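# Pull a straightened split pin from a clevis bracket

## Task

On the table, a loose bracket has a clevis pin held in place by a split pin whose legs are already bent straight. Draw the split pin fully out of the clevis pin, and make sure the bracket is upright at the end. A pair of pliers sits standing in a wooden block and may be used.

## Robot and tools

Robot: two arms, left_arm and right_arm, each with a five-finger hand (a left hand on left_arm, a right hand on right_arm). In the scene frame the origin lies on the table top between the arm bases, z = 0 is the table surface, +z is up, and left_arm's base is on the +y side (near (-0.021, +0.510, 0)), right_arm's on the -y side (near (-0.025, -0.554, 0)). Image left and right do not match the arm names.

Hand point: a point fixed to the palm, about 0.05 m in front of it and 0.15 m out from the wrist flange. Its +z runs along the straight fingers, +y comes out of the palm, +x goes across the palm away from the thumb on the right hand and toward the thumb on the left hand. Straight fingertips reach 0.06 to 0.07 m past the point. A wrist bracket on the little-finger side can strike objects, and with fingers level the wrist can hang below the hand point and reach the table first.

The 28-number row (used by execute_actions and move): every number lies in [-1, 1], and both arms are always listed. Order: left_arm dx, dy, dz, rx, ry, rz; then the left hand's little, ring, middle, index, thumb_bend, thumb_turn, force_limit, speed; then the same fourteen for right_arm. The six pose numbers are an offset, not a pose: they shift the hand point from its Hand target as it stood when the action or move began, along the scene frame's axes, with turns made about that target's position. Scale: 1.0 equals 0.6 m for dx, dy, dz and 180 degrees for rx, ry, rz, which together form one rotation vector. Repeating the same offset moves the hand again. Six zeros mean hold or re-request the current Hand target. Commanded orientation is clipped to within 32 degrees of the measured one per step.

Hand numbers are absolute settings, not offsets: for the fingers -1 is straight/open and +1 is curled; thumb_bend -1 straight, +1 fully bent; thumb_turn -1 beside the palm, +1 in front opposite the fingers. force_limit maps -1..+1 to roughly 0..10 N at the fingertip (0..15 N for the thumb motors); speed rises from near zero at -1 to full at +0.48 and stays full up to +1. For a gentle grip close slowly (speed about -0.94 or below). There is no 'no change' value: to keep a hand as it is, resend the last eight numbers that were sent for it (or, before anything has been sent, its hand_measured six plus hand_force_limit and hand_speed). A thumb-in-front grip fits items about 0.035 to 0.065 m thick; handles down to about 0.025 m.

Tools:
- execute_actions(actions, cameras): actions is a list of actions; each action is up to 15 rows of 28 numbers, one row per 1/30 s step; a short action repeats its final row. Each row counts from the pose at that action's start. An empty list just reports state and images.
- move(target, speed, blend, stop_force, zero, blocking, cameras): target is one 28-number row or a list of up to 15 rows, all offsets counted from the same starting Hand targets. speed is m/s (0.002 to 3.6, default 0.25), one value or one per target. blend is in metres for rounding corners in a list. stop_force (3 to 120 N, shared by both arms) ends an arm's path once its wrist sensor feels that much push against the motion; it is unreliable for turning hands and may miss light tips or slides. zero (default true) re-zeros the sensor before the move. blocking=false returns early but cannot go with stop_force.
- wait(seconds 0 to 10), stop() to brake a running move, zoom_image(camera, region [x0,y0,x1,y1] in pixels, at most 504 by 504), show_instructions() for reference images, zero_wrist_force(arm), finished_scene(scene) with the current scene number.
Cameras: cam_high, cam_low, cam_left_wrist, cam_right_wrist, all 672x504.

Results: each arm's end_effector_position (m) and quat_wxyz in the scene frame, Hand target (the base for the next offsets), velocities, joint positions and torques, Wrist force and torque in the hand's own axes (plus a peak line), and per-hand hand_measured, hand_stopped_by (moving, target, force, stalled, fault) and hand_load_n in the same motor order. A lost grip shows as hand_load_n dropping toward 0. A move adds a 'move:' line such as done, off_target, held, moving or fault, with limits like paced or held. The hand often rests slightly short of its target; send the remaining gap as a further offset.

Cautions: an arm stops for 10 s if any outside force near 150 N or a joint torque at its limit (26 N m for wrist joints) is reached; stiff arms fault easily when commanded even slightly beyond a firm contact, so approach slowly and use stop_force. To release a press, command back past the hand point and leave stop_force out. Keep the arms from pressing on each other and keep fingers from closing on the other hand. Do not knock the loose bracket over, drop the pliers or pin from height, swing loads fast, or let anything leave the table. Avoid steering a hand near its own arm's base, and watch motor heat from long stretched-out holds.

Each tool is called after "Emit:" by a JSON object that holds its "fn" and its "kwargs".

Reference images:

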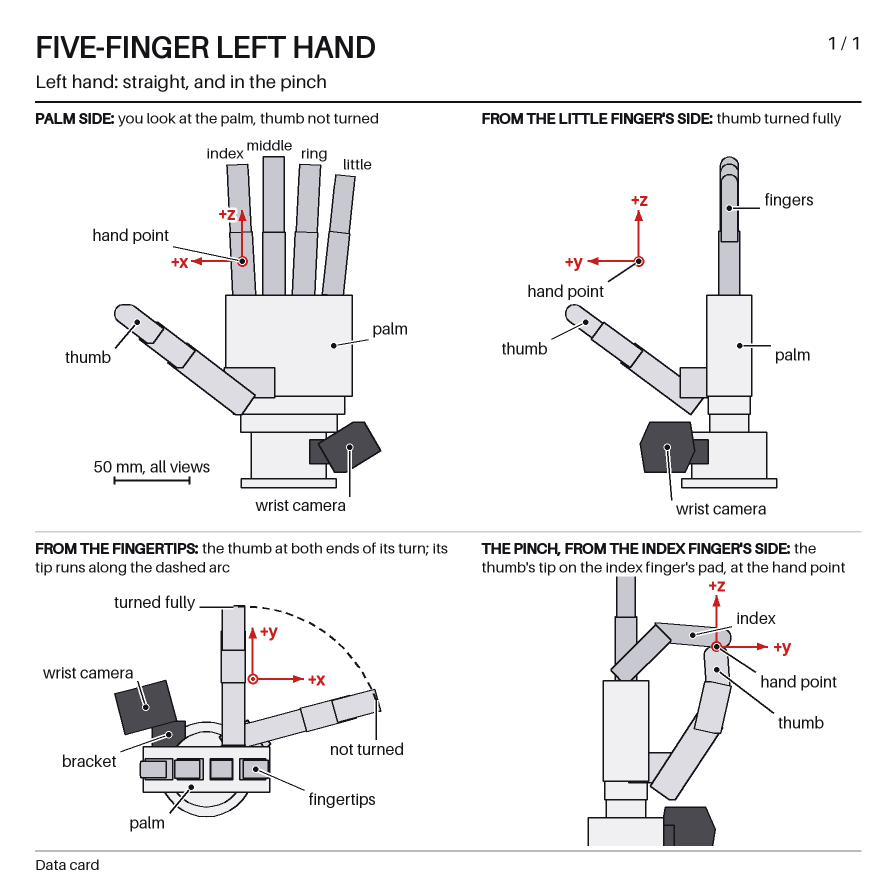

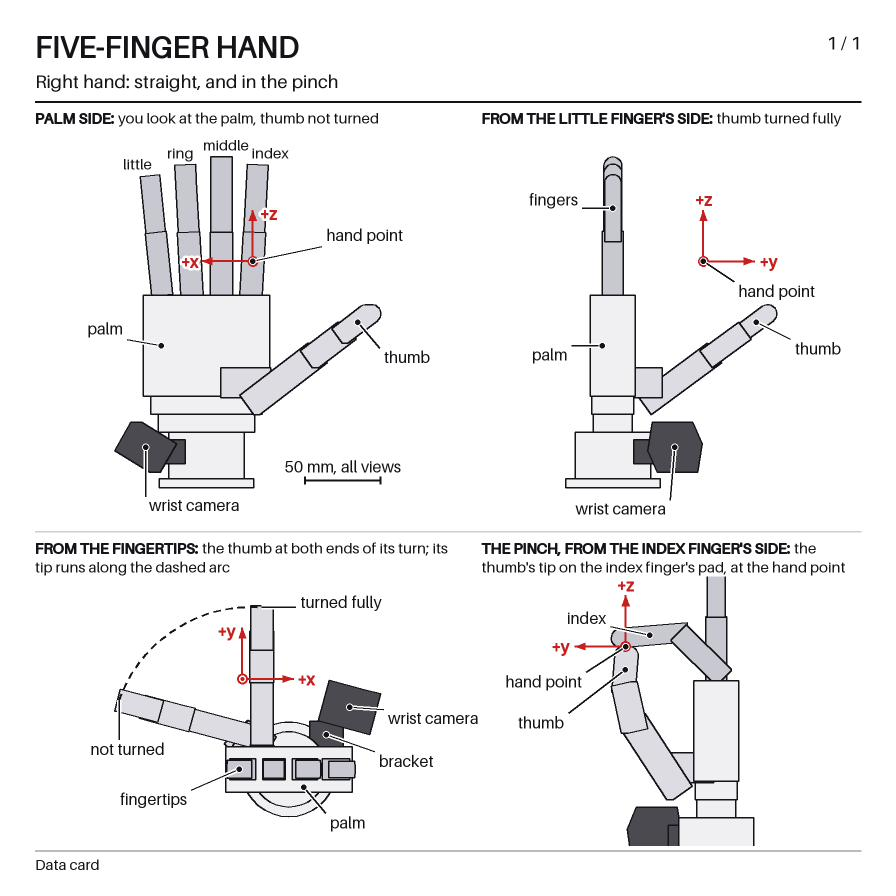

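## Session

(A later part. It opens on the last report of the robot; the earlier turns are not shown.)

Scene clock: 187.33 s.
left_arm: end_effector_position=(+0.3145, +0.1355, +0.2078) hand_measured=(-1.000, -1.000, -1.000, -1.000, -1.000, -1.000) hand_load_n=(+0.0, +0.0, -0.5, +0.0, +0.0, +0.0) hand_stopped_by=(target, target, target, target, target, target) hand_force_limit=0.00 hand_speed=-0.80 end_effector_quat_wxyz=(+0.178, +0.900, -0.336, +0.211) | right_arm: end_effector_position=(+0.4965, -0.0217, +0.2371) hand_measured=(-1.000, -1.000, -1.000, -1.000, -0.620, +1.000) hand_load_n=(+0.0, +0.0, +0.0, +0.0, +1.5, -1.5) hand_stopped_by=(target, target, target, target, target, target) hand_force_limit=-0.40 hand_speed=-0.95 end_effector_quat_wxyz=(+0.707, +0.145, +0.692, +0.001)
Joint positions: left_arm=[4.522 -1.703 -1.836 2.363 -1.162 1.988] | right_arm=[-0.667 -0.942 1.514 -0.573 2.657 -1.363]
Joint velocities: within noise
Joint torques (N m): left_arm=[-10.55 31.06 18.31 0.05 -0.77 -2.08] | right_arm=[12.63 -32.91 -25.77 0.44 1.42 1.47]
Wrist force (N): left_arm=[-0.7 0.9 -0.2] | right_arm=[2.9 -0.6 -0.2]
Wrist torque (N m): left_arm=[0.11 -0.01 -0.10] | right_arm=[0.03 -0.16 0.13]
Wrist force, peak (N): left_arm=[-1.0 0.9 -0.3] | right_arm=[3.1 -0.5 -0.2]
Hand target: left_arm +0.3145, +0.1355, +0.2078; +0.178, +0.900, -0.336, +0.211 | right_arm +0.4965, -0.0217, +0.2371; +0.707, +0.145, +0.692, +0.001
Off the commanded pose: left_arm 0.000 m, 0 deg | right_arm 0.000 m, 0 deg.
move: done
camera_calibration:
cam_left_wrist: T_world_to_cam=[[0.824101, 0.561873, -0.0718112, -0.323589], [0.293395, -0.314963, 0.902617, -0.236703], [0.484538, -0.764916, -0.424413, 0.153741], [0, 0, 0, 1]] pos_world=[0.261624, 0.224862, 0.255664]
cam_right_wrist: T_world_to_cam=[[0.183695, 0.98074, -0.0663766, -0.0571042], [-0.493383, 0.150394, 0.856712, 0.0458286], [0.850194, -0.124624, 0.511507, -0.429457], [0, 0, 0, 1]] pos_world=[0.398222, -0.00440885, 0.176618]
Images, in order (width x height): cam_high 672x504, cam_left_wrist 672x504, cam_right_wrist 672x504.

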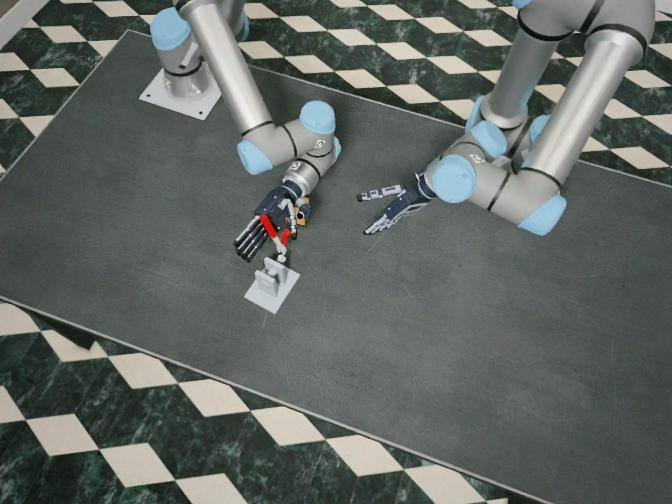

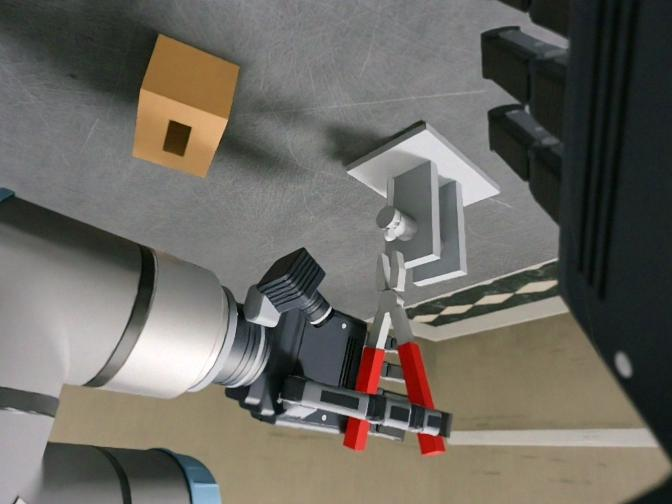

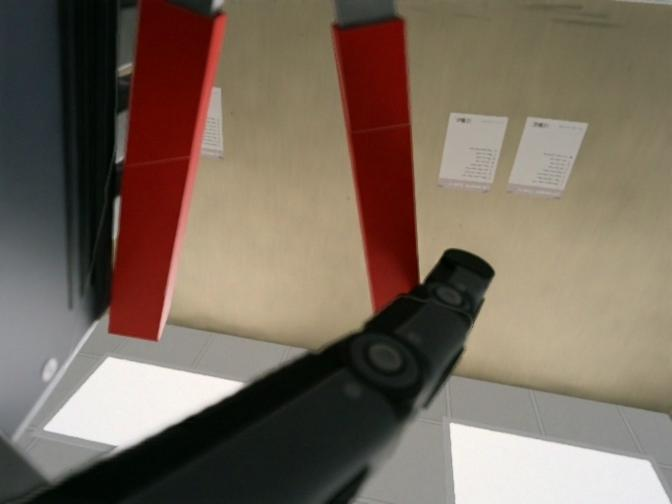

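Emit:
{"fn": "move", "kwargs": {"target": [0,0,0,0,0,0,-1,-1,-1,-1,-1,-1,0,-0.8,0.0008,-0.0025,-0.0167,0,0,0,-1,-1,-1,-1,-0.62,1,-0.4,-0.95], "speed": 0.03, "stop_force": 4, "cameras": ["cam_left_wrist","cam_high"]}}

Emit:
{"fn": "zoom_image", "kwargs": {"camera": "cam_left_wrist", "region": [370, 215, 420, 265]}}

Emit:
{"fn": "zoom_image", "kwargs": {"camera": "cam_high", "region": [265, 235, 300, 270]}}

Scene clock: 197.60 s.
left_arm: end_effector_position=(+0.3145, +0.1355, +0.2078) hand_measured=(-1.000, -1.000, -1.000, -1.000, -1.000, -1.000) hand_load_n=(+0.0, +0.0, +0.0, +0.0, +0.0, +0.5) hand_stopped_by=(target, target, target, target, target, target) hand_force_limit=0.00 hand_speed=-0.80 end_effector_quat_wxyz=(+0.178, +0.900, -0.336, +0.211) | right_arm: end_effector_position=(+0.4970, -0.0232, +0.2271) hand_measured=(-1.000, -1.000, -1.000, -1.000, -0.620, +1.000) hand_load_n=(+0.0, +0.0, +0.0, +0.0, +2.0, -1.5) hand_stopped_by=(target, target, target, target, target, target) hand_force_limit=-0.40 hand_speed=-0.95 end_effector_quat_wxyz=(+0.707, +0.145, +0.692, +0.001)
Joint positions: left_arm=[4.522 -1.703 -1.836 2.363 -1.162 1.988] | right_arm=[-0.669 -0.932 1.526 -0.596 2.654 -1.363]
Joint velocities: within noise
Joint torques (N m): left_arm=[-9.5 30.61 22.53 -0.33 -0.7 -1.92] | right_arm=[-9.87 -33.93 -9.53 -2.61 -1.56 -1.73]
Wrist force (N): left_arm=[-0.7 0.8 -0.3] | right_arm=[2.7 -0.5 -0.4]
Wrist torque (N m): left_arm=[0.11 -0.01 -0.10] | right_arm=[0.05 -0.13 0.12]
Wrist force, peak (N): left_arm=[-1.0 1.0 -0.4] | right_arm=[3.0 -0.6 -0.1]
Hand target: left_arm +0.3145, +0.1355, +0.2078; +0.178, +0.900, -0.336, +0.211 | right_arm +0.4970, -0.0232, +0.2271; +0.707, +0.145, +0.692, +0.001
Off the commanded pose: left_arm 0.000 m, 0 deg | right_arm 0.000 m, 0 deg.
move: done
camera_calibration:
cam_left_wrist: T_world_to_cam=[[0.824125, 0.561847, -0.0717376, -0.323608], [0.293329, -0.31501, 0.902622, -0.236676], [0.484537, -0.764916, -0.424413, 0.153741], [0, 0, 0, 1]] pos_world=[0.261624, 0.224862, 0.255664]
Images, in order (width x height): cam_high 672x504, cam_left_wrist 672x504.

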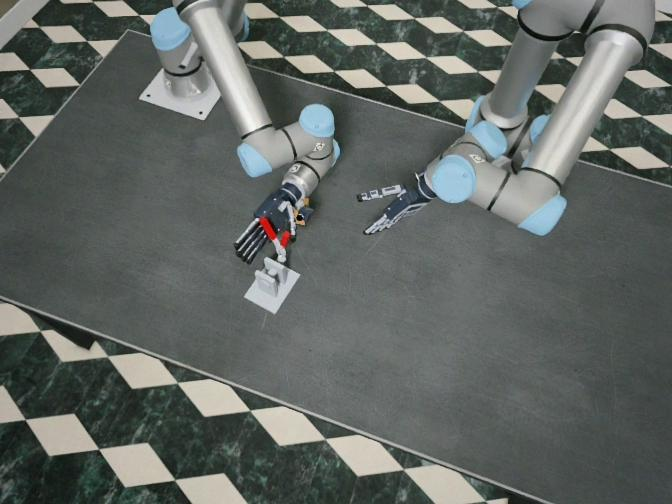

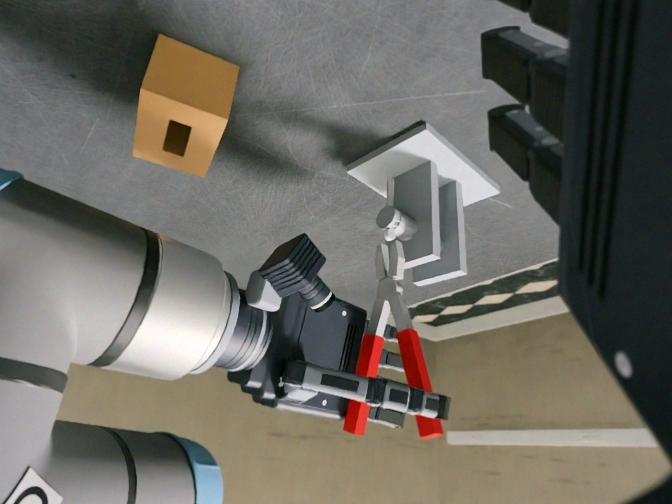

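Scaled by 10.080 from the camera's 672x504 image, which has a finer 960x720 frame.

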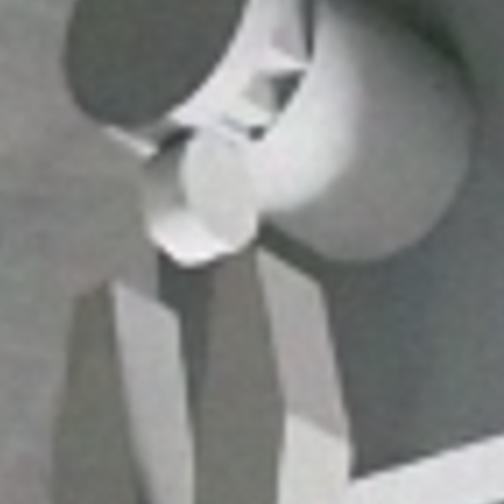

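Scaled by 14.400 from the camera's 672x504 image, which has a finer 960x720 frame.

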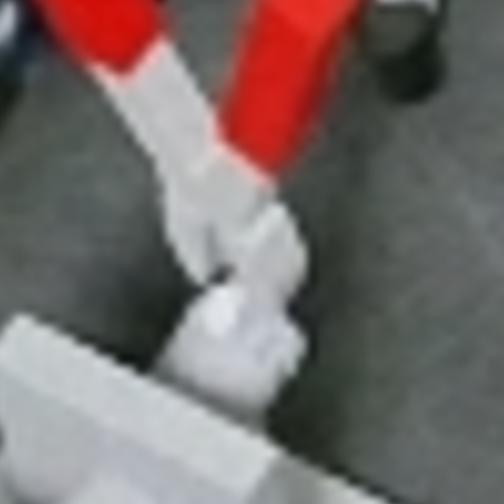

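Emit:
{"fn": "move", "kwargs": {"target": [0,0,0,0,0,0,-1,-1,-1,-1,-1,-1,0,-0.8,0.002,-0.002,-0.0117,0,0,0,-1,-1,-1,-1,-0.62,1,-0.4,-0.95], "speed": 0.02, "stop_force": 3, "cameras": ["cam_left_wrist","cam_high"]}}

Emit:
{"fn": "zoom_image", "kwargs": {"camera": "cam_left_wrist", "region": [370, 215, 420, 265]}}

Emit:
{"fn": "zoom_image", "kwargs": {"camera": "cam_high", "region": [265, 235, 300, 270]}}

Scene clock: 205.47 s.
left_arm: end_effector_position=(+0.3145, +0.1355, +0.2078) hand_measured=(-1.000, -1.000, -1.000, -1.000, -1.000, -1.000) hand_load_n=(-0.5, +0.0, +0.0, +0.0, +0.0, +0.0) hand_stopped_by=(target, target, target, target, target, target) hand_force_limit=0.00 hand_speed=-0.80 end_effector_quat_wxyz=(+0.178, +0.900, -0.336, +0.211) | right_arm: end_effector_position=(+0.4982, -0.0244, +0.2200) hand_measured=(-1.000, -1.000, -1.000, -1.000, -0.620, +1.000) hand_load_n=(+0.0, +0.0, +0.0, +0.0, +2.0, -1.5) hand_stopped_by=(target, target, target, target, target, target) hand_force_limit=-0.40 hand_speed=-0.95 end_effector_quat_wxyz=(+0.707, +0.145, +0.692, +0.001)
Joint positions: left_arm=[4.522 -1.703 -1.836 2.363 -1.162 1.988] | right_arm=[-0.672 -0.923 1.533 -0.611 2.652 -1.363]
Joint velocities: within noise
Joint torques (N m): left_arm=[-8.8 30.75 21.6 -0.36 -0.43 -1.95] | right_arm=[-9.66 -33.7 -9.1 -2.62 -1.49 -1.66]
Wrist force (N): left_arm=[-0.8 0.8 -0.3] | right_arm=[2.8 -0.6 -0.3]
Wrist torque (N m): left_arm=[0.11 0.00 -0.11] | right_arm=[0.04 -0.15 0.12]
Wrist force, peak (N): left_arm=[-0.9 1.0 -0.5] | right_arm=[3.0 -0.4 -0.6]
Hand target: left_arm +0.3145, +0.1355, +0.2078; +0.178, +0.900, -0.336, +0.211 | right_arm +0.4982, -0.0244, +0.2200; +0.707, +0.145, +0.692, +0.001
Off the commanded pose: left_arm 0.000 m, 0 deg | right_arm 0.000 m, 0 deg.
move: done
camera_calibration:
cam_left_wrist: T_world_to_cam=[[0.824125, 0.561847, -0.0717376, -0.323608], [0.293329, -0.31501, 0.902622, -0.236676], [0.484537, -0.764916, -0.424413, 0.153741], [0, 0, 0, 1]] pos_world=[0.261624, 0.224862, 0.255664]
Images, in order (width x height): cam_high 672x504, cam_left_wrist 672x504.

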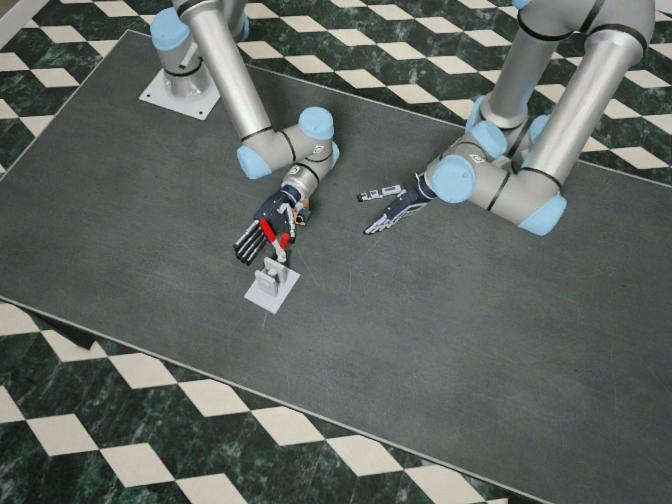

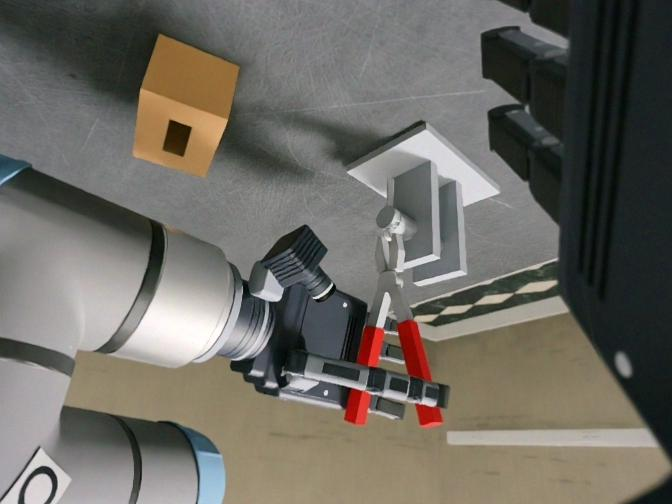

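Scaled by 10.080 from the camera's 672x504 image, which has a finer 960x720 frame.

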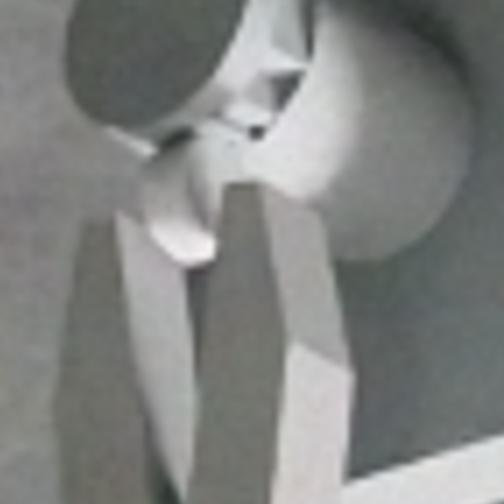

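Scaled by 14.400 from the camera's 672x504 image, which has a finer 960x720 frame.

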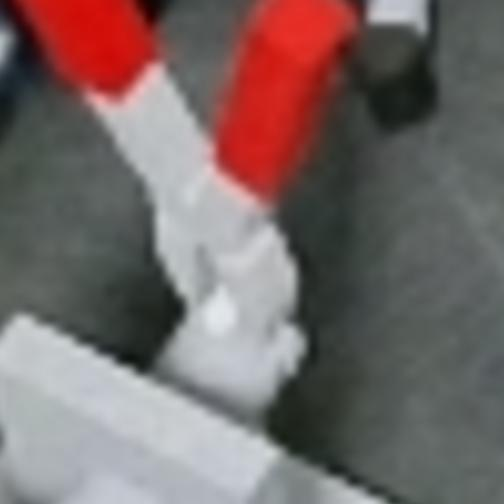

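Emit:
{"fn": "move", "kwargs": {"target": [0,0,0,0,0,0,-1,-1,-1,-1,-1,-1,0,-0.8,0.0008,-0.0002,-0.006,0,0,0,-1,-1,-1,-1,-0.62,1,-0.4,-0.95], "speed": 0.02, "stop_force": 3, "cameras": []}}

Emit:
{"fn": "move", "kwargs": {"target": [0,0,0,0,0,0,-1,-1,-1,-1,-1,-1,0,-0.8,0,0,0,0,0,0,-1,-1,-1,-1,0.5,1,-0.2,-0.92], "cameras": ["cam_left_wrist","cam_high","cam_right_wrist"]}}

Emit:
{"fn": "zoom_image", "kwargs": {"camera": "cam_left_wrist", "region": [360, 205, 430, 275]}}

Emit:
{"fn": "zoom_image", "kwargs": {"camera": "cam_high", "region": [260, 230, 305, 275]}}

Scene clock: 209.87 s.
left_arm: end_effector_position=(+0.3145, +0.1355, +0.2078) hand_measured=(-1.000, -1.000, -1.000, -1.000, -1.000, -1.000) hand_load_n=(+0.0, +0.0, +0.0, +0.0, +0.0, +0.0) hand_stopped_by=(target, target, target, target, target, target) hand_force_limit=0.00 hand_speed=-0.80 end_effector_quat_wxyz=(+0.178, +0.900, -0.336, +0.211) | right_arm: end_effector_position=(+0.4987, -0.0245, +0.2164) hand_measured=(-1.000, -1.000, -1.000, -1.000, -0.620, +1.000) hand_load_n=(+0.0, +0.0, +0.0, +0.0, +2.0, -1.5) hand_stopped_by=(target, target, target, target, target, target) hand_force_limit=-0.40 hand_speed=-0.95 end_effector_quat_wxyz=(+0.707, +0.145, +0.692, +0.001)
Joint positions: left_arm=[4.522 -1.703 -1.836 2.363 -1.162 1.988] | right_arm=[-0.673 -0.918 1.535 -0.618 2.651 -1.363]
Joint velocities: within noise
Joint torques (N m): left_arm=[-8.24 29.98 21.34 -0.77 -0.24 -1.85] | right_arm=[-10.14 -33.75 -9.32 -2.56 -1.5 0.39]
Wrist force (N): left_arm=[-0.8 1.0 -0.3] | right_arm=[2.8 -0.6 -0.3]
Wrist torque (N m): left_arm=[0.13 0.00 -0.11] | right_arm=[0.03 -0.16 0.12]
Wrist force, peak (N): left_arm=[-1.1 0.8 -0.4] | right_arm=[3.0 -0.7 -0.3]
Hand target: left_arm +0.3145, +0.1355, +0.2078; +0.178, +0.900, -0.336, +0.211 | right_arm +0.4987, -0.0245, +0.2164; +0.707, +0.145, +0.692, +0.001
Off the commanded pose: left_arm 0.000 m, 0 deg | right_arm 0.000 m, 0 deg.
move: done
No camera images: "cameras" was empty.

Scene clock: 212.23 s.
left_arm: end_effector_position=(+0.3145, +0.1355, +0.2078) hand_measured=(-1.000, -1.000, -1.000, -1.000, -1.000, -1.000) hand_load_n=(+0.5, +0.0, +0.0, +0.0, +0.0, +0.0) hand_stopped_by=(target, target, target, target, target, target) hand_force_limit=0.00 hand_speed=-0.80 end_effector_quat_wxyz=(+0.178, +0.900, -0.336, +0.211) | right_arm: end_effector_position=(+0.4987, -0.0245, +0.2164) hand_measured=(-1.000, -1.000, -1.000, -1.000, -0.378, +1.000) hand_load_n=(+0.0, +0.0, +0.0, +0.0, +5.5, +3.0) hand_stopped_by=(target, target, target, target, force, target) hand_force_limit=-0.20 hand_speed=-0.92 end_effector_quat_wxyz=(+0.707, +0.145, +0.692, +0.001)
Joint positions: left_arm=[4.522 -1.703 -1.836 2.363 -1.162 1.988] | right_arm=[-0.673 -0.918 1.535 -0.618 2.651 -1.363]
Joint velocities: within noise
Joint torques (N m): left_arm=[-8.24 29.86 21.44 -0.91 -0.41 -1.87] | right_arm=[-9.74 -34.22 -10.87 -1.78 -0.49 0.8]
Wrist force (N): left_arm=[-1.0 0.9 -0.3] | right_arm=[1.0 1.2 -0.1]
Wrist torque (N m): left_arm=[0.12 0.02 -0.12] | right_arm=[0.07 -0.13 0.30]
Wrist force, peak (N): left_arm=[-1.1 0.8 -0.3] | right_arm=[3.0 -0.6 -0.2]
Hand target: left_arm +0.3145, +0.1355, +0.2078; +0.178, +0.900, -0.336, +0.211 | right_arm +0.4987, -0.0245, +0.2164; +0.707, +0.145, +0.692, +0.001
Off the commanded pose: left_arm 0.000 m, 0 deg | right_arm 0.000 m, 0 deg.
move: done
camera_calibration:
cam_left_wrist: T_world_to_cam=[[0.824125, 0.561847, -0.0717376, -0.323608], [0.293329, -0.31501, 0.902622, -0.236676], [0.484537, -0.764916, -0.424413, 0.153741], [0, 0, 0, 1]] pos_world=[0.261624, 0.224862, 0.255664]
cam_right_wrist: T_world_to_cam=[[0.183695, 0.98074, -0.0663766, -0.0561112], [-0.493383, 0.150394, 0.856712, 0.0649341], [0.850194, -0.124624, 0.511507, -0.421054], [0, 0, 0, 1]] pos_world=[0.400322, -0.00720885, 0.156018]
Images, in order (width x height): cam_high 672x504, cam_left_wrist 672x504, cam_right_wrist 672x504.

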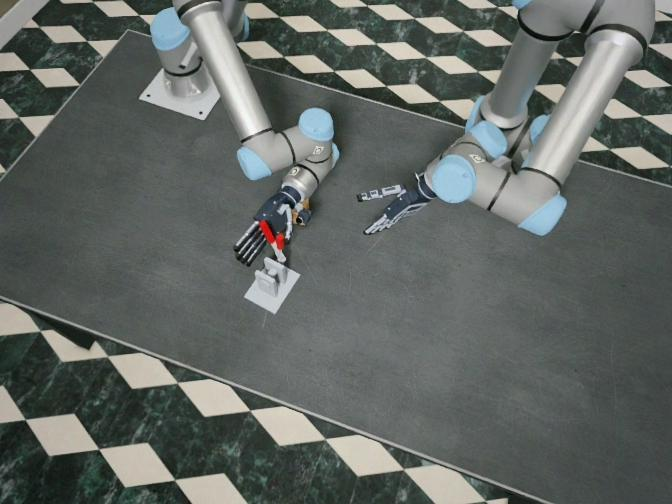

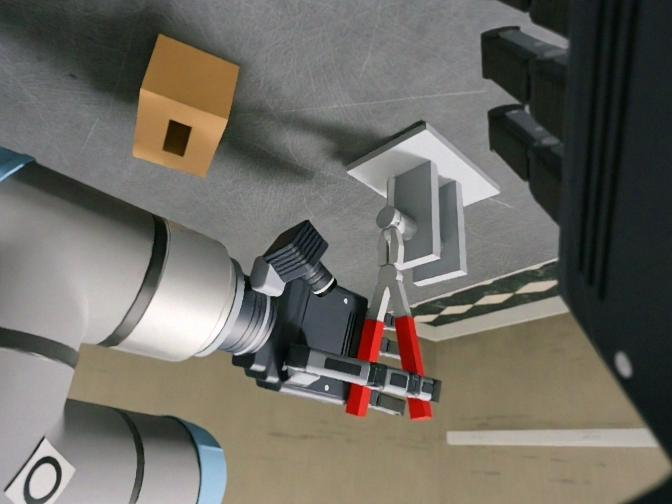

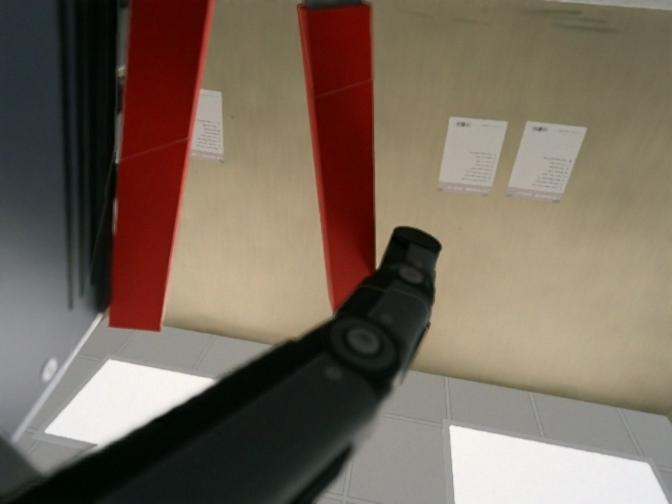

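Scaled by 7.200 from the camera's 672x504 image, which has a finer 960x720 frame.

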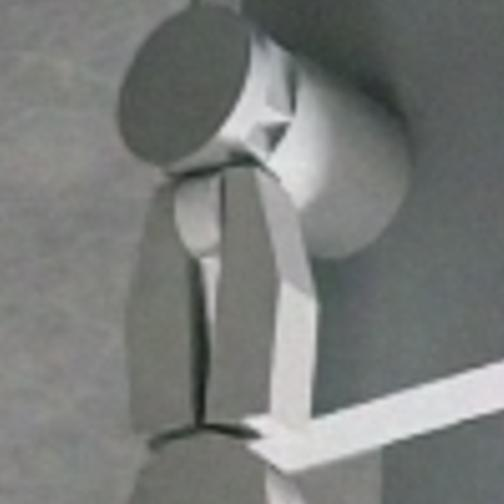

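Scaled by 11.200 from the camera's 672x504 image, which has a finer 960x720 frame.

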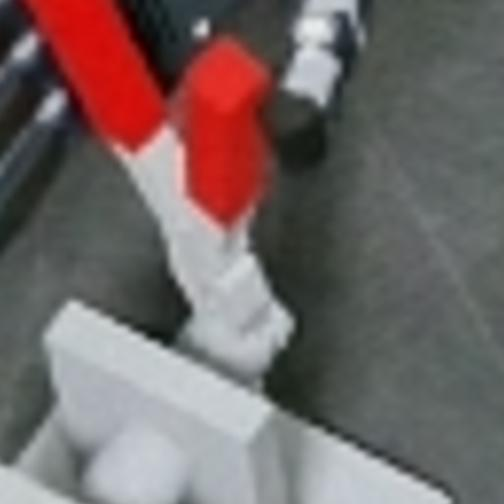

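Emit:
{"fn": "move", "kwargs": {"target": [0,0,0,0,0,0,-1,-1,-1,-1,-1,-1,0,-0.8,0,0,0,0,0,0,-1,-1,-1,-1,0.51,1,0.2,-0.9], "cameras": []}}

Emit:
{"fn": "move", "kwargs": {"target": [0,0,0,0,0,0,-1,-1,-1,-1,-1,-1,0,-0.8,0,0,0.005,0,0,0,-1,-1,-1,-1,0.51,1,0.2,-0.9], "speed": 0.01, "stop_force": 6, "cameras": ["cam_left_wrist","cam_low"]}}

Emit:
{"fn": "zoom_image", "kwargs": {"camera": "cam_left_wrist", "region": [320, 105, 520, 305]}}

Emit:
{"fn": "zoom_image", "kwargs": {"camera": "cam_low", "region": [300, 220, 350, 280]}}

Scene clock: 215.10 s.
left_arm: end_effector_position=(+0.3145, +0.1355, +0.2078) hand_measured=(-1.000, -1.000, -1.000, -1.000, -1.000, -1.000) hand_load_n=(+0.0, +0.0, +0.0, +0.0, +0.0, +0.0) hand_stopped_by=(target, target, target, target, target, target) hand_force_limit=0.00 hand_speed=-0.80 end_effector_quat_wxyz=(+0.178, +0.900, -0.336, +0.211) | right_arm: end_effector_position=(+0.4987, -0.0245, +0.2164) hand_measured=(-1.000, -1.000, -1.000, -1.000, -0.362, +1.000) hand_load_n=(+0.0, +0.0, +0.0, +0.0, +8.5, +4.0) hand_stopped_by=(target, target, target, target, force, target) hand_force_limit=0.20 hand_speed=-0.90 end_effector_quat_wxyz=(+0.707, +0.145, +0.692, +0.001)
Joint positions: left_arm=[4.522 -1.703 -1.836 2.363 -1.162 1.988] | right_arm=[-0.673 -0.918 1.535 -0.618 2.651 -1.363]
Joint velocities: within noise
Joint torques (N m): left_arm=[-7.08 30.41 20.45 -0.97 -0.22 -1.71] | right_arm=[-9.86 -34.1 -13.1 -0.35 1.35 1.1]
Wrist force (N): left_arm=[-0.7 0.8 -0.4] | right_arm=[0.6 1.7 0.1]
Wrist torque (N m): left_arm=[0.10 -0.01 -0.10] | right_arm=[0.06 -0.14 0.35]
Wrist force, peak (N): left_arm=[-0.9 1.0 -0.4] | right_arm=[0.6 2.2 0.2]
Hand target: left_arm +0.3145, +0.1355, +0.2078; +0.178, +0.900, -0.336, +0.211 | right_arm +0.4987, -0.0245, +0.2164; +0.707, +0.145, +0.692, +0.001
Off the commanded pose: left_arm 0.000 m, 0 deg | right_arm 0.000 m, 0 deg.
move: done
No camera images: "cameras" was empty.

Scene clock: 216.47 s.
left_arm: end_effector_position=(+0.3145, +0.1355, +0.2078) hand_measured=(-1.000, -1.000, -1.000, -1.000, -1.000, -1.000) hand_load_n=(+0.0, +0.0, +0.0, +0.0, +0.0, +0.0) hand_stopped_by=(target, target, target, target, target, target) hand_force_limit=0.00 hand_speed=-0.80 end_effector_quat_wxyz=(+0.178, +0.900, -0.336, +0.211) | right_arm: end_effector_position=(+0.4987, -0.0245, +0.2194) hand_measured=(-1.000, -1.000, -1.000, -1.000, -0.362, +1.000) hand_load_n=(+0.0, +0.0, +0.0, +0.0, +8.5, +1.0) hand_stopped_by=(target, target, target, target, force, target) hand_force_limit=0.20 hand_speed=-0.90 end_effector_quat_wxyz=(+0.707, +0.145, +0.692, +0.001)
Joint positions: left_arm=[4.522 -1.703 -1.836 2.363 -1.162 1.988] | right_arm=[-0.673 -0.922 1.533 -0.612 2.651 -1.363]
Joint velocities: within noise
Joint torques (N m): left_arm=[-7.43 30.35 21.27 -0.99 -0.13 -1.92] | right_arm=[-9.71 -62.31 -25.66 0.69 1.36 -0.27]
Wrist force (N): left_arm=[-0.8 0.8 -0.1] | right_arm=[4.7 0.9 0.0]
Wrist torque (N m): left_arm=[0.09 0.00 -0.10] | right_arm=[0.07 -0.22 0.38]
Wrist force, peak (N): left_arm=[-0.9 1.2 -0.1] | right_arm=[4.7 0.8 -0.2]
Hand target: left_arm +0.3145, +0.1355, +0.2078; +0.178, +0.900, -0.336, +0.211 | right_arm +0.4987, -0.0245, +0.2194; +0.707, +0.145, +0.692, +0.001
Off the commanded pose: left_arm 0.000 m, 0 deg | right_arm 0.000 m, 0 deg.
move: done
camera_calibration:
cam_left_wrist: T_world_to_cam=[[0.824125, 0.561847, -0.0717376, -0.323608], [0.293329, -0.31501, 0.902622, -0.236676], [0.484537, -0.764916, -0.424413, 0.153741], [0, 0, 0, 1]] pos_world=[0.261624, 0.224862, 0.255664]
Images, in order (width x height): cam_low 672x504, cam_left_wrist 672x504.

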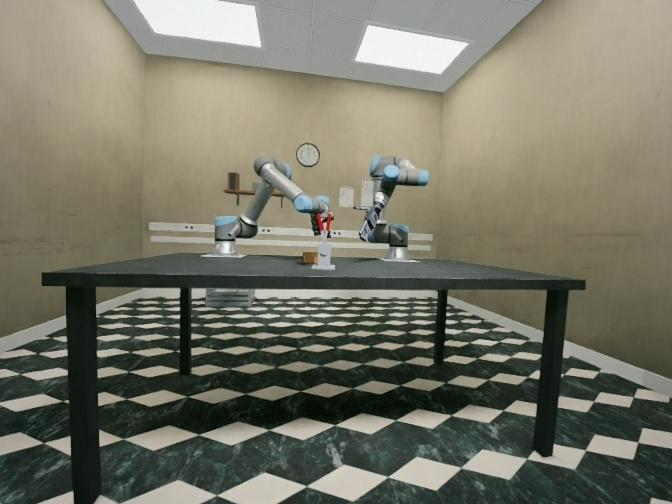

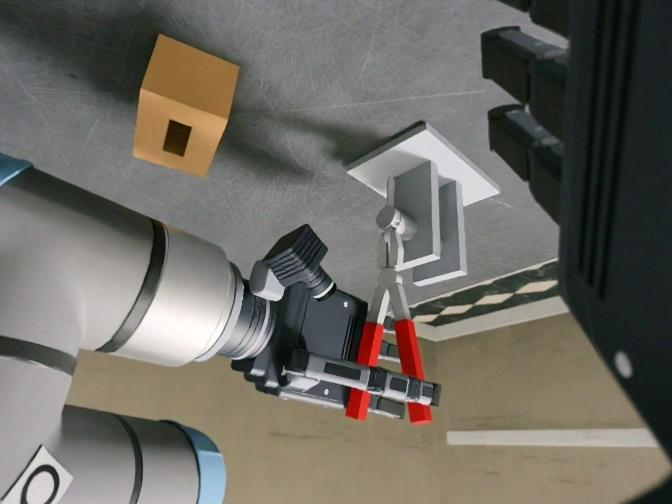

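Scaled by 2.520 from the camera's 672x504 image, which has a finer 960x720 frame.

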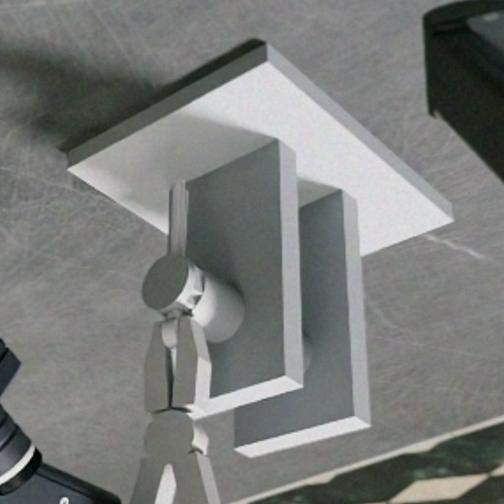

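Scaled by 8.400 from the camera's 672x504 image, which has a finer 960x720 frame.

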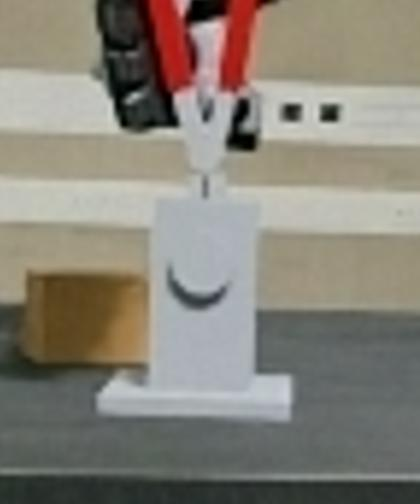

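Emit:
{"fn": "zoom_image", "kwargs": {"camera": "cam_left_wrist", "region": [360, 205, 430, 275]}}

Scaled by 7.200 from the camera's 672x504 image, which has a finer 960x720 frame.

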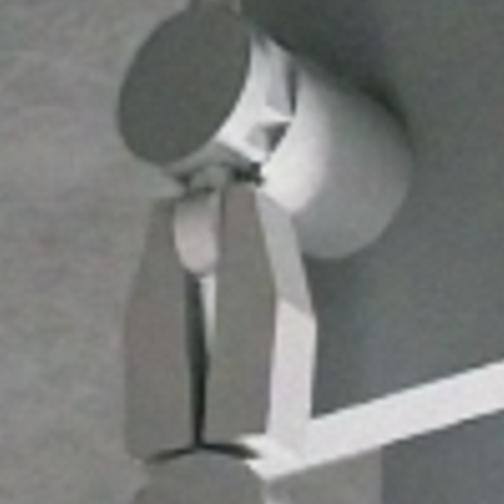

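Emit:
{"fn": "move", "kwargs": {"target": [0,0,0,0,0,0,-1,-1,-1,-1,-1,-1,0,-0.8,0,0,0.02,0,0,0,-1,-1,-1,-1,0.51,1,0.2,-0.9], "speed": 0.012, "stop_force": 6, "cameras": ["cam_left_wrist","cam_low"]}}

Emit:
{"fn": "zoom_image", "kwargs": {"camera": "cam_left_wrist", "region": [320, 105, 520, 305]}}

Scene clock: 222.67 s.
left_arm: end_effector_position=(+0.3145, +0.1355, +0.2078) hand_measured=(-1.000, -1.000, -1.000, -1.000, -1.000, -1.000) hand_load_n=(+0.0, +0.0, +0.0, +0.0, +0.0, +0.0) hand_stopped_by=(target, target, target, target, target, target) hand_force_limit=0.00 hand_speed=-0.80 end_effector_quat_wxyz=(+0.178, +0.900, -0.336, +0.211) | right_arm: end_effector_position=(+0.4987, -0.0245, +0.2314) hand_measured=(-1.000, -1.000, -1.000, -1.000, -0.362, +1.000) hand_load_n=(+0.0, +0.0, +0.0, +0.0, +8.0, -5.0) hand_stopped_by=(target, target, target, target, force, target) hand_force_limit=0.20 hand_speed=-0.90 end_effector_quat_wxyz=(+0.707, +0.145, +0.692, +0.001)
Joint positions: left_arm=[4.522 -1.703 -1.836 2.363 -1.162 1.988] | right_arm=[-0.673 -0.938 1.524 -0.587 2.651 -1.363]
Joint velocities: within noise
Joint torques (N m): left_arm=[-6.37 29.11 20.51 -1.21 -0.07 -1.75] | right_arm=[-9.8 -65.94 -28.32 -0.6 0.45 0.63]
Wrist force (N): left_arm=[-0.7 0.8 -0.2] | right_arm=[9.6 -1.3 -0.4]
Wrist torque (N m): left_arm=[0.09 -0.01 -0.10] | right_arm=[0.00 -0.26 0.30]
Wrist force, peak (N): left_arm=[-0.9 1.0 -0.4] | right_arm=[10.1 -1.0 -0.4]
Hand target: left_arm +0.3145, +0.1355, +0.2078; +0.178, +0.900, -0.336, +0.211 | right_arm +0.4987, -0.0245, +0.2314; +0.707, +0.145, +0.692, +0.001
Off the commanded pose: left_arm 0.000 m, 0 deg | right_arm 0.000 m, 0 deg.
move: contact (right_arm)
camera_calibration:
cam_left_wrist: T_world_to_cam=[[0.824125, 0.561847, -0.0717376, -0.323608], [0.293329, -0.31501, 0.902622, -0.236676], [0.484537, -0.764916, -0.424413, 0.153741], [0, 0, 0, 1]] pos_world=[0.261624, 0.224862, 0.255664]
Images, in order (width x height): cam_low 672x504, cam_left_wrist 672x504.

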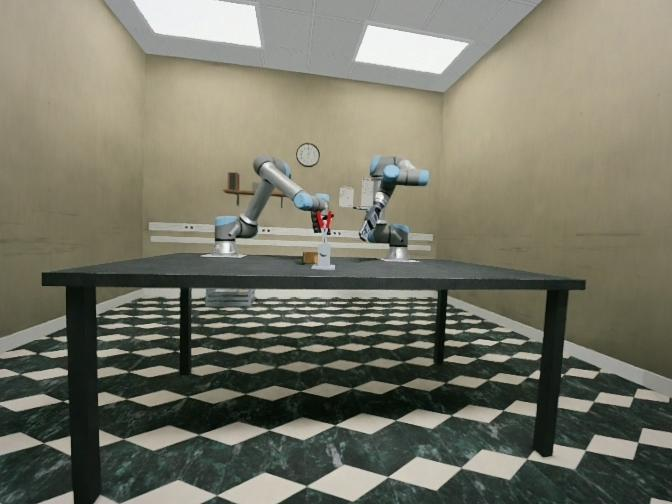

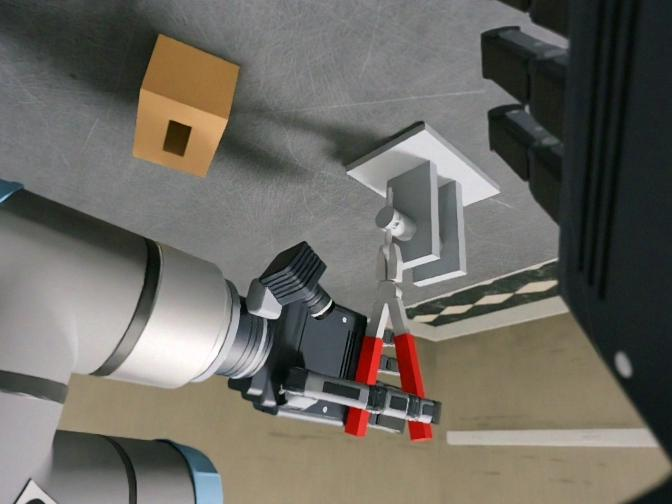

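Scaled by 2.520 from the camera's 672x504 image, which has a finer 960x720 frame.

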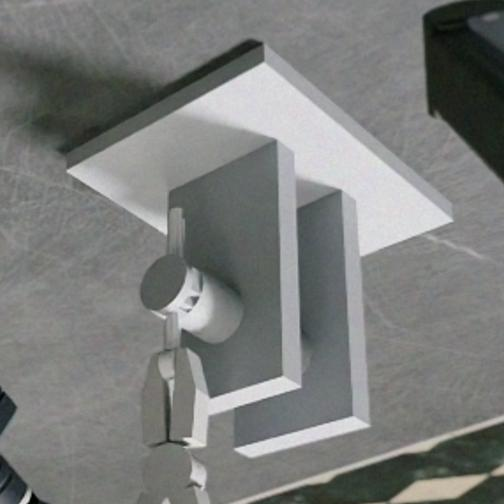

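Emit:
{"fn": "move", "kwargs": {"target": [0,0,0,0,0,0,-1,-1,-1,-1,-1,-1,0,-0.8,0,0,0.017,0,0,0,-1,-1,-1,-1,0.51,1,0.2,-0.9], "speed": 0.015, "stop_force": 7, "cameras": ["cam_left_wrist","cam_high"]}}

Emit:
{"fn": "zoom_image", "kwargs": {"camera": "cam_left_wrist", "region": [320, 105, 520, 305]}}

Scene clock: 226.53 s.
left_arm: end_effector_position=(+0.3145, +0.1355, +0.2078) hand_measured=(-1.000, -1.000, -1.000, -1.000, -1.000, -1.000) hand_load_n=(+0.0, +0.0, +0.0, +0.0, +0.0, +0.0) hand_stopped_by=(target, target, target, target, target, target) hand_force_limit=0.00 hand_speed=-0.80 end_effector_quat_wxyz=(+0.178, +0.900, -0.336, +0.211) | right_arm: end_effector_position=(+0.4987, -0.0245, +0.2416) hand_measured=(-1.000, -1.000, -1.000, -1.000, -0.360, +1.000) hand_load_n=(+0.0, +0.0, +0.0, +0.0, +3.5, -1.5) hand_stopped_by=(target, target, target, target, force, target) hand_force_limit=0.20 hand_speed=-0.90 end_effector_quat_wxyz=(+0.707, +0.145, +0.692, +0.001)
Joint positions: left_arm=[4.522 -1.703 -1.836 2.363 -1.162 1.988] | right_arm=[-0.673 -0.951 1.516 -0.566 2.651 -1.363]
Joint velocities: within noise
Joint torques (N m): left_arm=[-6.16 30.27 20.35 -1.42 0.05 -1.72] | right_arm=[-7.77 -60.65 -25.51 0.55 -0.48 1.63]
Wrist force (N): left_arm=[-0.7 0.8 -0.2] | right_arm=[3.0 -0.6 -0.2]
Wrist torque (N m): left_arm=[0.09 -0.02 -0.10] | right_arm=[0.03 -0.18 0.15]
Wrist force, peak (N): left_arm=[-0.9 1.1 -0.4] | right_arm=[10.5 -1.1 -0.2]
Hand target: left_arm +0.3145, +0.1355, +0.2078; +0.178, +0.900, -0.336, +0.211 | right_arm +0.4987, -0.0245, +0.2416; +0.707, +0.145, +0.692, +0.001
Off the commanded pose: left_arm 0.000 m, 0 deg | right_arm 0.000 m, 0 deg.
move: done
camera_calibration:
cam_left_wrist: T_world_to_cam=[[0.824125, 0.561847, -0.0717376, -0.323608], [0.293329, -0.31501, 0.902622, -0.236676], [0.484537, -0.764916, -0.424413, 0.153741], [0, 0, 0, 1]] pos_world=[0.261624, 0.224862, 0.255664]
Images, in order (width x height): cam_high 672x504, cam_left_wrist 672x504.

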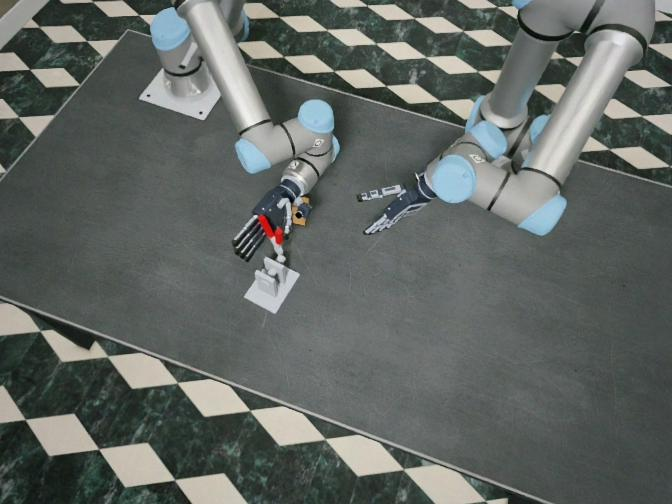

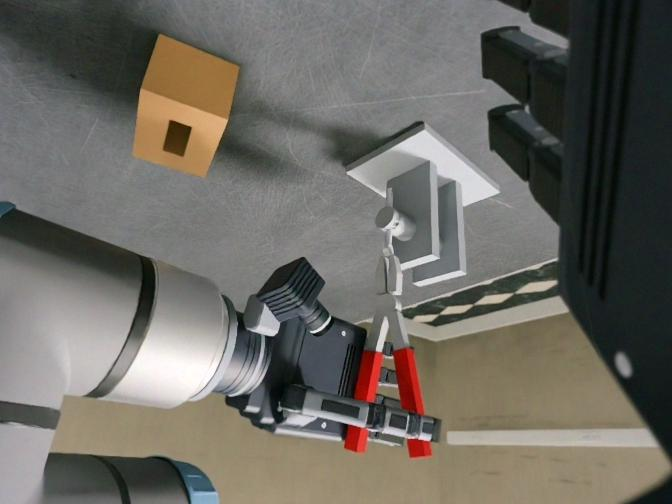

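Scaled by 2.520 from the camera's 672x504 image, which has a finer 960x720 frame.

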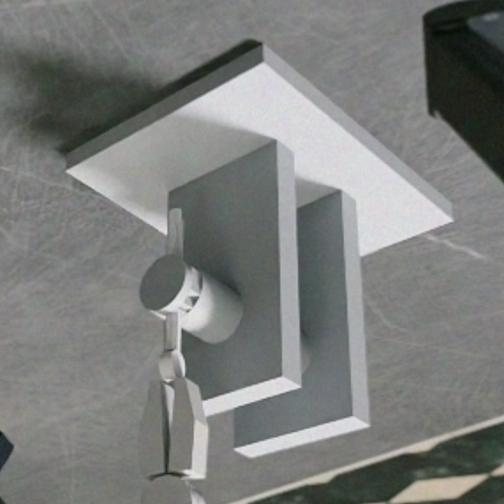

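Emit:
{"fn": "move", "kwargs": {"target": [0,0,0,0,0,0,-1,-1,-1,-1,-1,-1,0,-0.8,0,0,0.003,0,0,0,-1,-1,-1,-1,0.51,1,0.2,-0.9], "speed": 0.05, "cameras": []}}

Emit:
{"fn": "move", "kwargs": {"target": [0,0,0,0,0,0,-1,-1,-1,-1,-1,-1,0,-0.8,0,0,0,0,0,0,-1,-1,-1,-1,-0.62,1,0.2,-0.95], "cameras": ["cam_left_wrist","cam_high"]}}

Emit:
{"fn": "zoom_image", "kwargs": {"camera": "cam_left_wrist", "region": [360, 205, 430, 275]}}

Emit:
{"fn": "zoom_image", "kwargs": {"camera": "cam_high", "region": [260, 230, 305, 275]}}

Scene clock: 229.77 s.
left_arm: end_effector_position=(+0.3145, +0.1355, +0.2078) hand_measured=(-1.000, -1.000, -1.000, -1.000, -1.000, -1.000) hand_load_n=(+0.0, +0.0, +0.0, +0.0, +0.0, +0.0) hand_stopped_by=(target, target, target, target, target, target) hand_force_limit=0.00 hand_speed=-0.80 end_effector_quat_wxyz=(+0.178, +0.900, -0.336, +0.211) | right_arm: end_effector_position=(+0.4987, -0.0245, +0.2433) hand_measured=(-1.000, -1.000, -1.000, -1.000, -0.360, +1.000) hand_load_n=(+0.0, +0.0, +0.0, +0.0, +4.0, -1.5) hand_stopped_by=(target, target, target, target, force, target) hand_force_limit=0.20 hand_speed=-0.90 end_effector_quat_wxyz=(+0.707, +0.145, +0.692, +0.001)
Joint positions: left_arm=[4.522 -1.703 -1.836 2.363 -1.162 1.988] | right_arm=[-0.673 -0.953 1.515 -0.563 2.651 -1.363]
Joint velocities: within noise
Joint torques (N m): left_arm=[-5.26 29.58 20.07 -1.58 0.2 -1.67] | right_arm=[-0.9 -60.97 -26.7 0.74 -0.63 0.65]
Wrist force (N): left_arm=[-0.8 0.9 -0.2] | right_arm=[2.9 -0.7 -0.2]
Wrist torque (N m): left_arm=[0.10 0.00 -0.11] | right_arm=[0.02 -0.16 0.14]
Wrist force, peak (N): left_arm=[-1.0 1.1 -0.4] | right_arm=[3.0 -0.7 -0.3]
Hand target: left_arm +0.3145, +0.1355, +0.2078; +0.178, +0.900, -0.336, +0.211 | right_arm +0.4987, -0.0245, +0.2434; +0.707, +0.145, +0.692, +0.001
Off the commanded pose: left_arm 0.000 m, 0 deg | right_arm 0.000 m, 0 deg.
move: done
No camera images: "cameras" was empty.

Scene clock: 233.57 s.
left_arm: end_effector_position=(+0.3145, +0.1355, +0.2078) hand_measured=(-1.000, -1.000, -1.000, -1.000, -1.000, -1.000) hand_load_n=(+0.0, +0.0, +0.0, +0.0, -0.5, +0.0) hand_stopped_by=(target, target, target, target, target, target) hand_force_limit=0.00 hand_speed=-0.80 end_effector_quat_wxyz=(+0.178, +0.900, -0.336, +0.211) | right_arm: end_effector_position=(+0.4987, -0.0245, +0.2434) hand_measured=(-1.000, -1.000, -1.000, -1.000, -0.620, +1.000) hand_load_n=(+0.0, +0.0, +0.0, +0.0, +0.0, +0.0) hand_stopped_by=(target, target, target, target, target, target) hand_force_limit=0.20 hand_speed=-0.95 end_effector_quat_wxyz=(+0.707, +0.145, +0.692, +0.001)
Joint positions: left_arm=[4.522 -1.703 -1.836 2.363 -1.162 1.988] | right_arm=[-0.673 -0.954 1.515 -0.562 2.651 -1.363]
Joint velocities: within noise
Joint torques (N m): left_arm=[-4.72 29.56 20.08 -1.8 0.49 -1.72] | right_arm=[7.89 -56.88 -23.89 -2.21 -0.71 0.65]
Wrist force (N): left_arm=[-0.9 0.8 -0.2] | right_arm=[1.3 -0.3 -0.2]
Wrist torque (N m): left_arm=[0.09 0.02 -0.11] | right_arm=[0.04 -0.11 0.11]
Wrist force, peak (N): left_arm=[-1.0 0.9 -0.3] | right_arm=[2.9 -1.1 -0.3]
Hand target: left_arm +0.3145, +0.1355, +0.2078; +0.178, +0.900, -0.336, +0.211 | right_arm +0.4987, -0.0245, +0.2434; +0.707, +0.145, +0.692, +0.001
Off the commanded pose: left_arm 0.000 m, 0 deg | right_arm 0.000 m, 0 deg.
move: done
camera_calibration:
cam_left_wrist: T_world_to_cam=[[0.824125, 0.561847, -0.0717376, -0.323608], [0.293329, -0.31501, 0.902622, -0.236676], [0.484537, -0.764916, -0.424413, 0.153741], [0, 0, 0, 1]] pos_world=[0.261624, 0.224862, 0.255664]
Images, in order (width x height): cam_high 672x504, cam_left_wrist 672x504.

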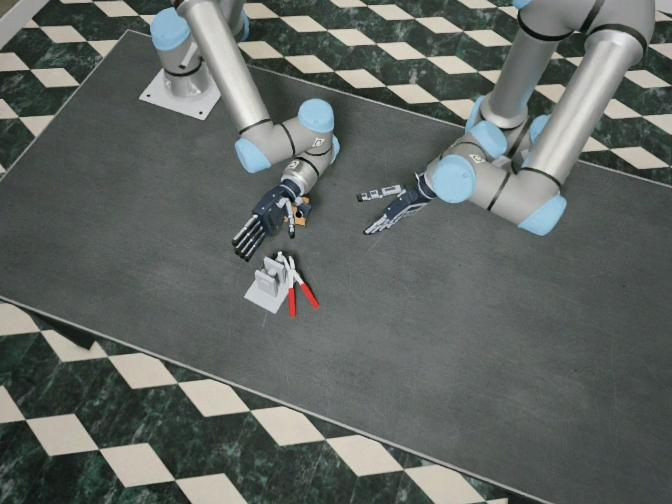

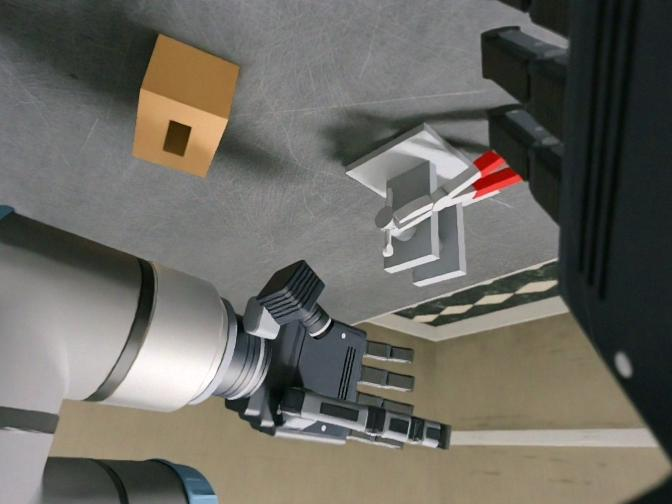

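Scaled by 7.200 from the camera's 672x504 image, which has a finer 960x720 frame.

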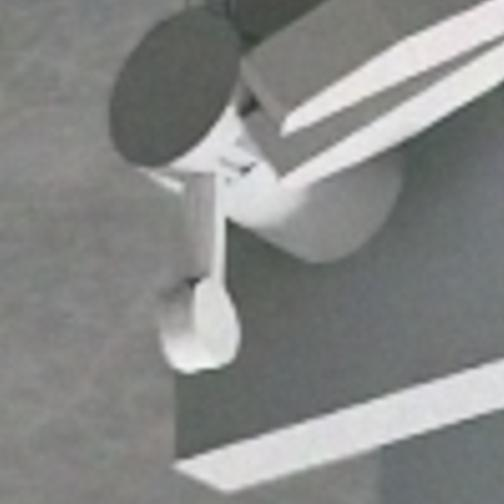

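Scaled by 11.200 from the camera's 672x504 image, which has a finer 960x720 frame.

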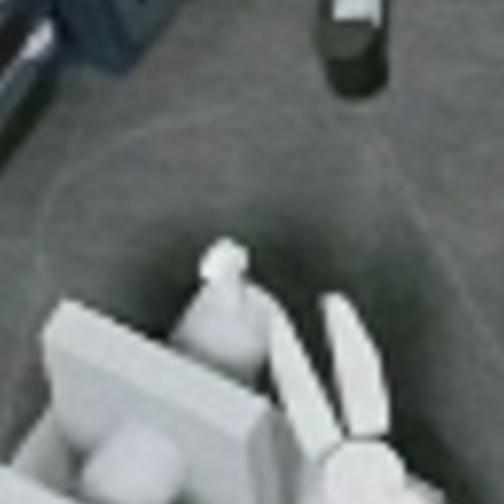

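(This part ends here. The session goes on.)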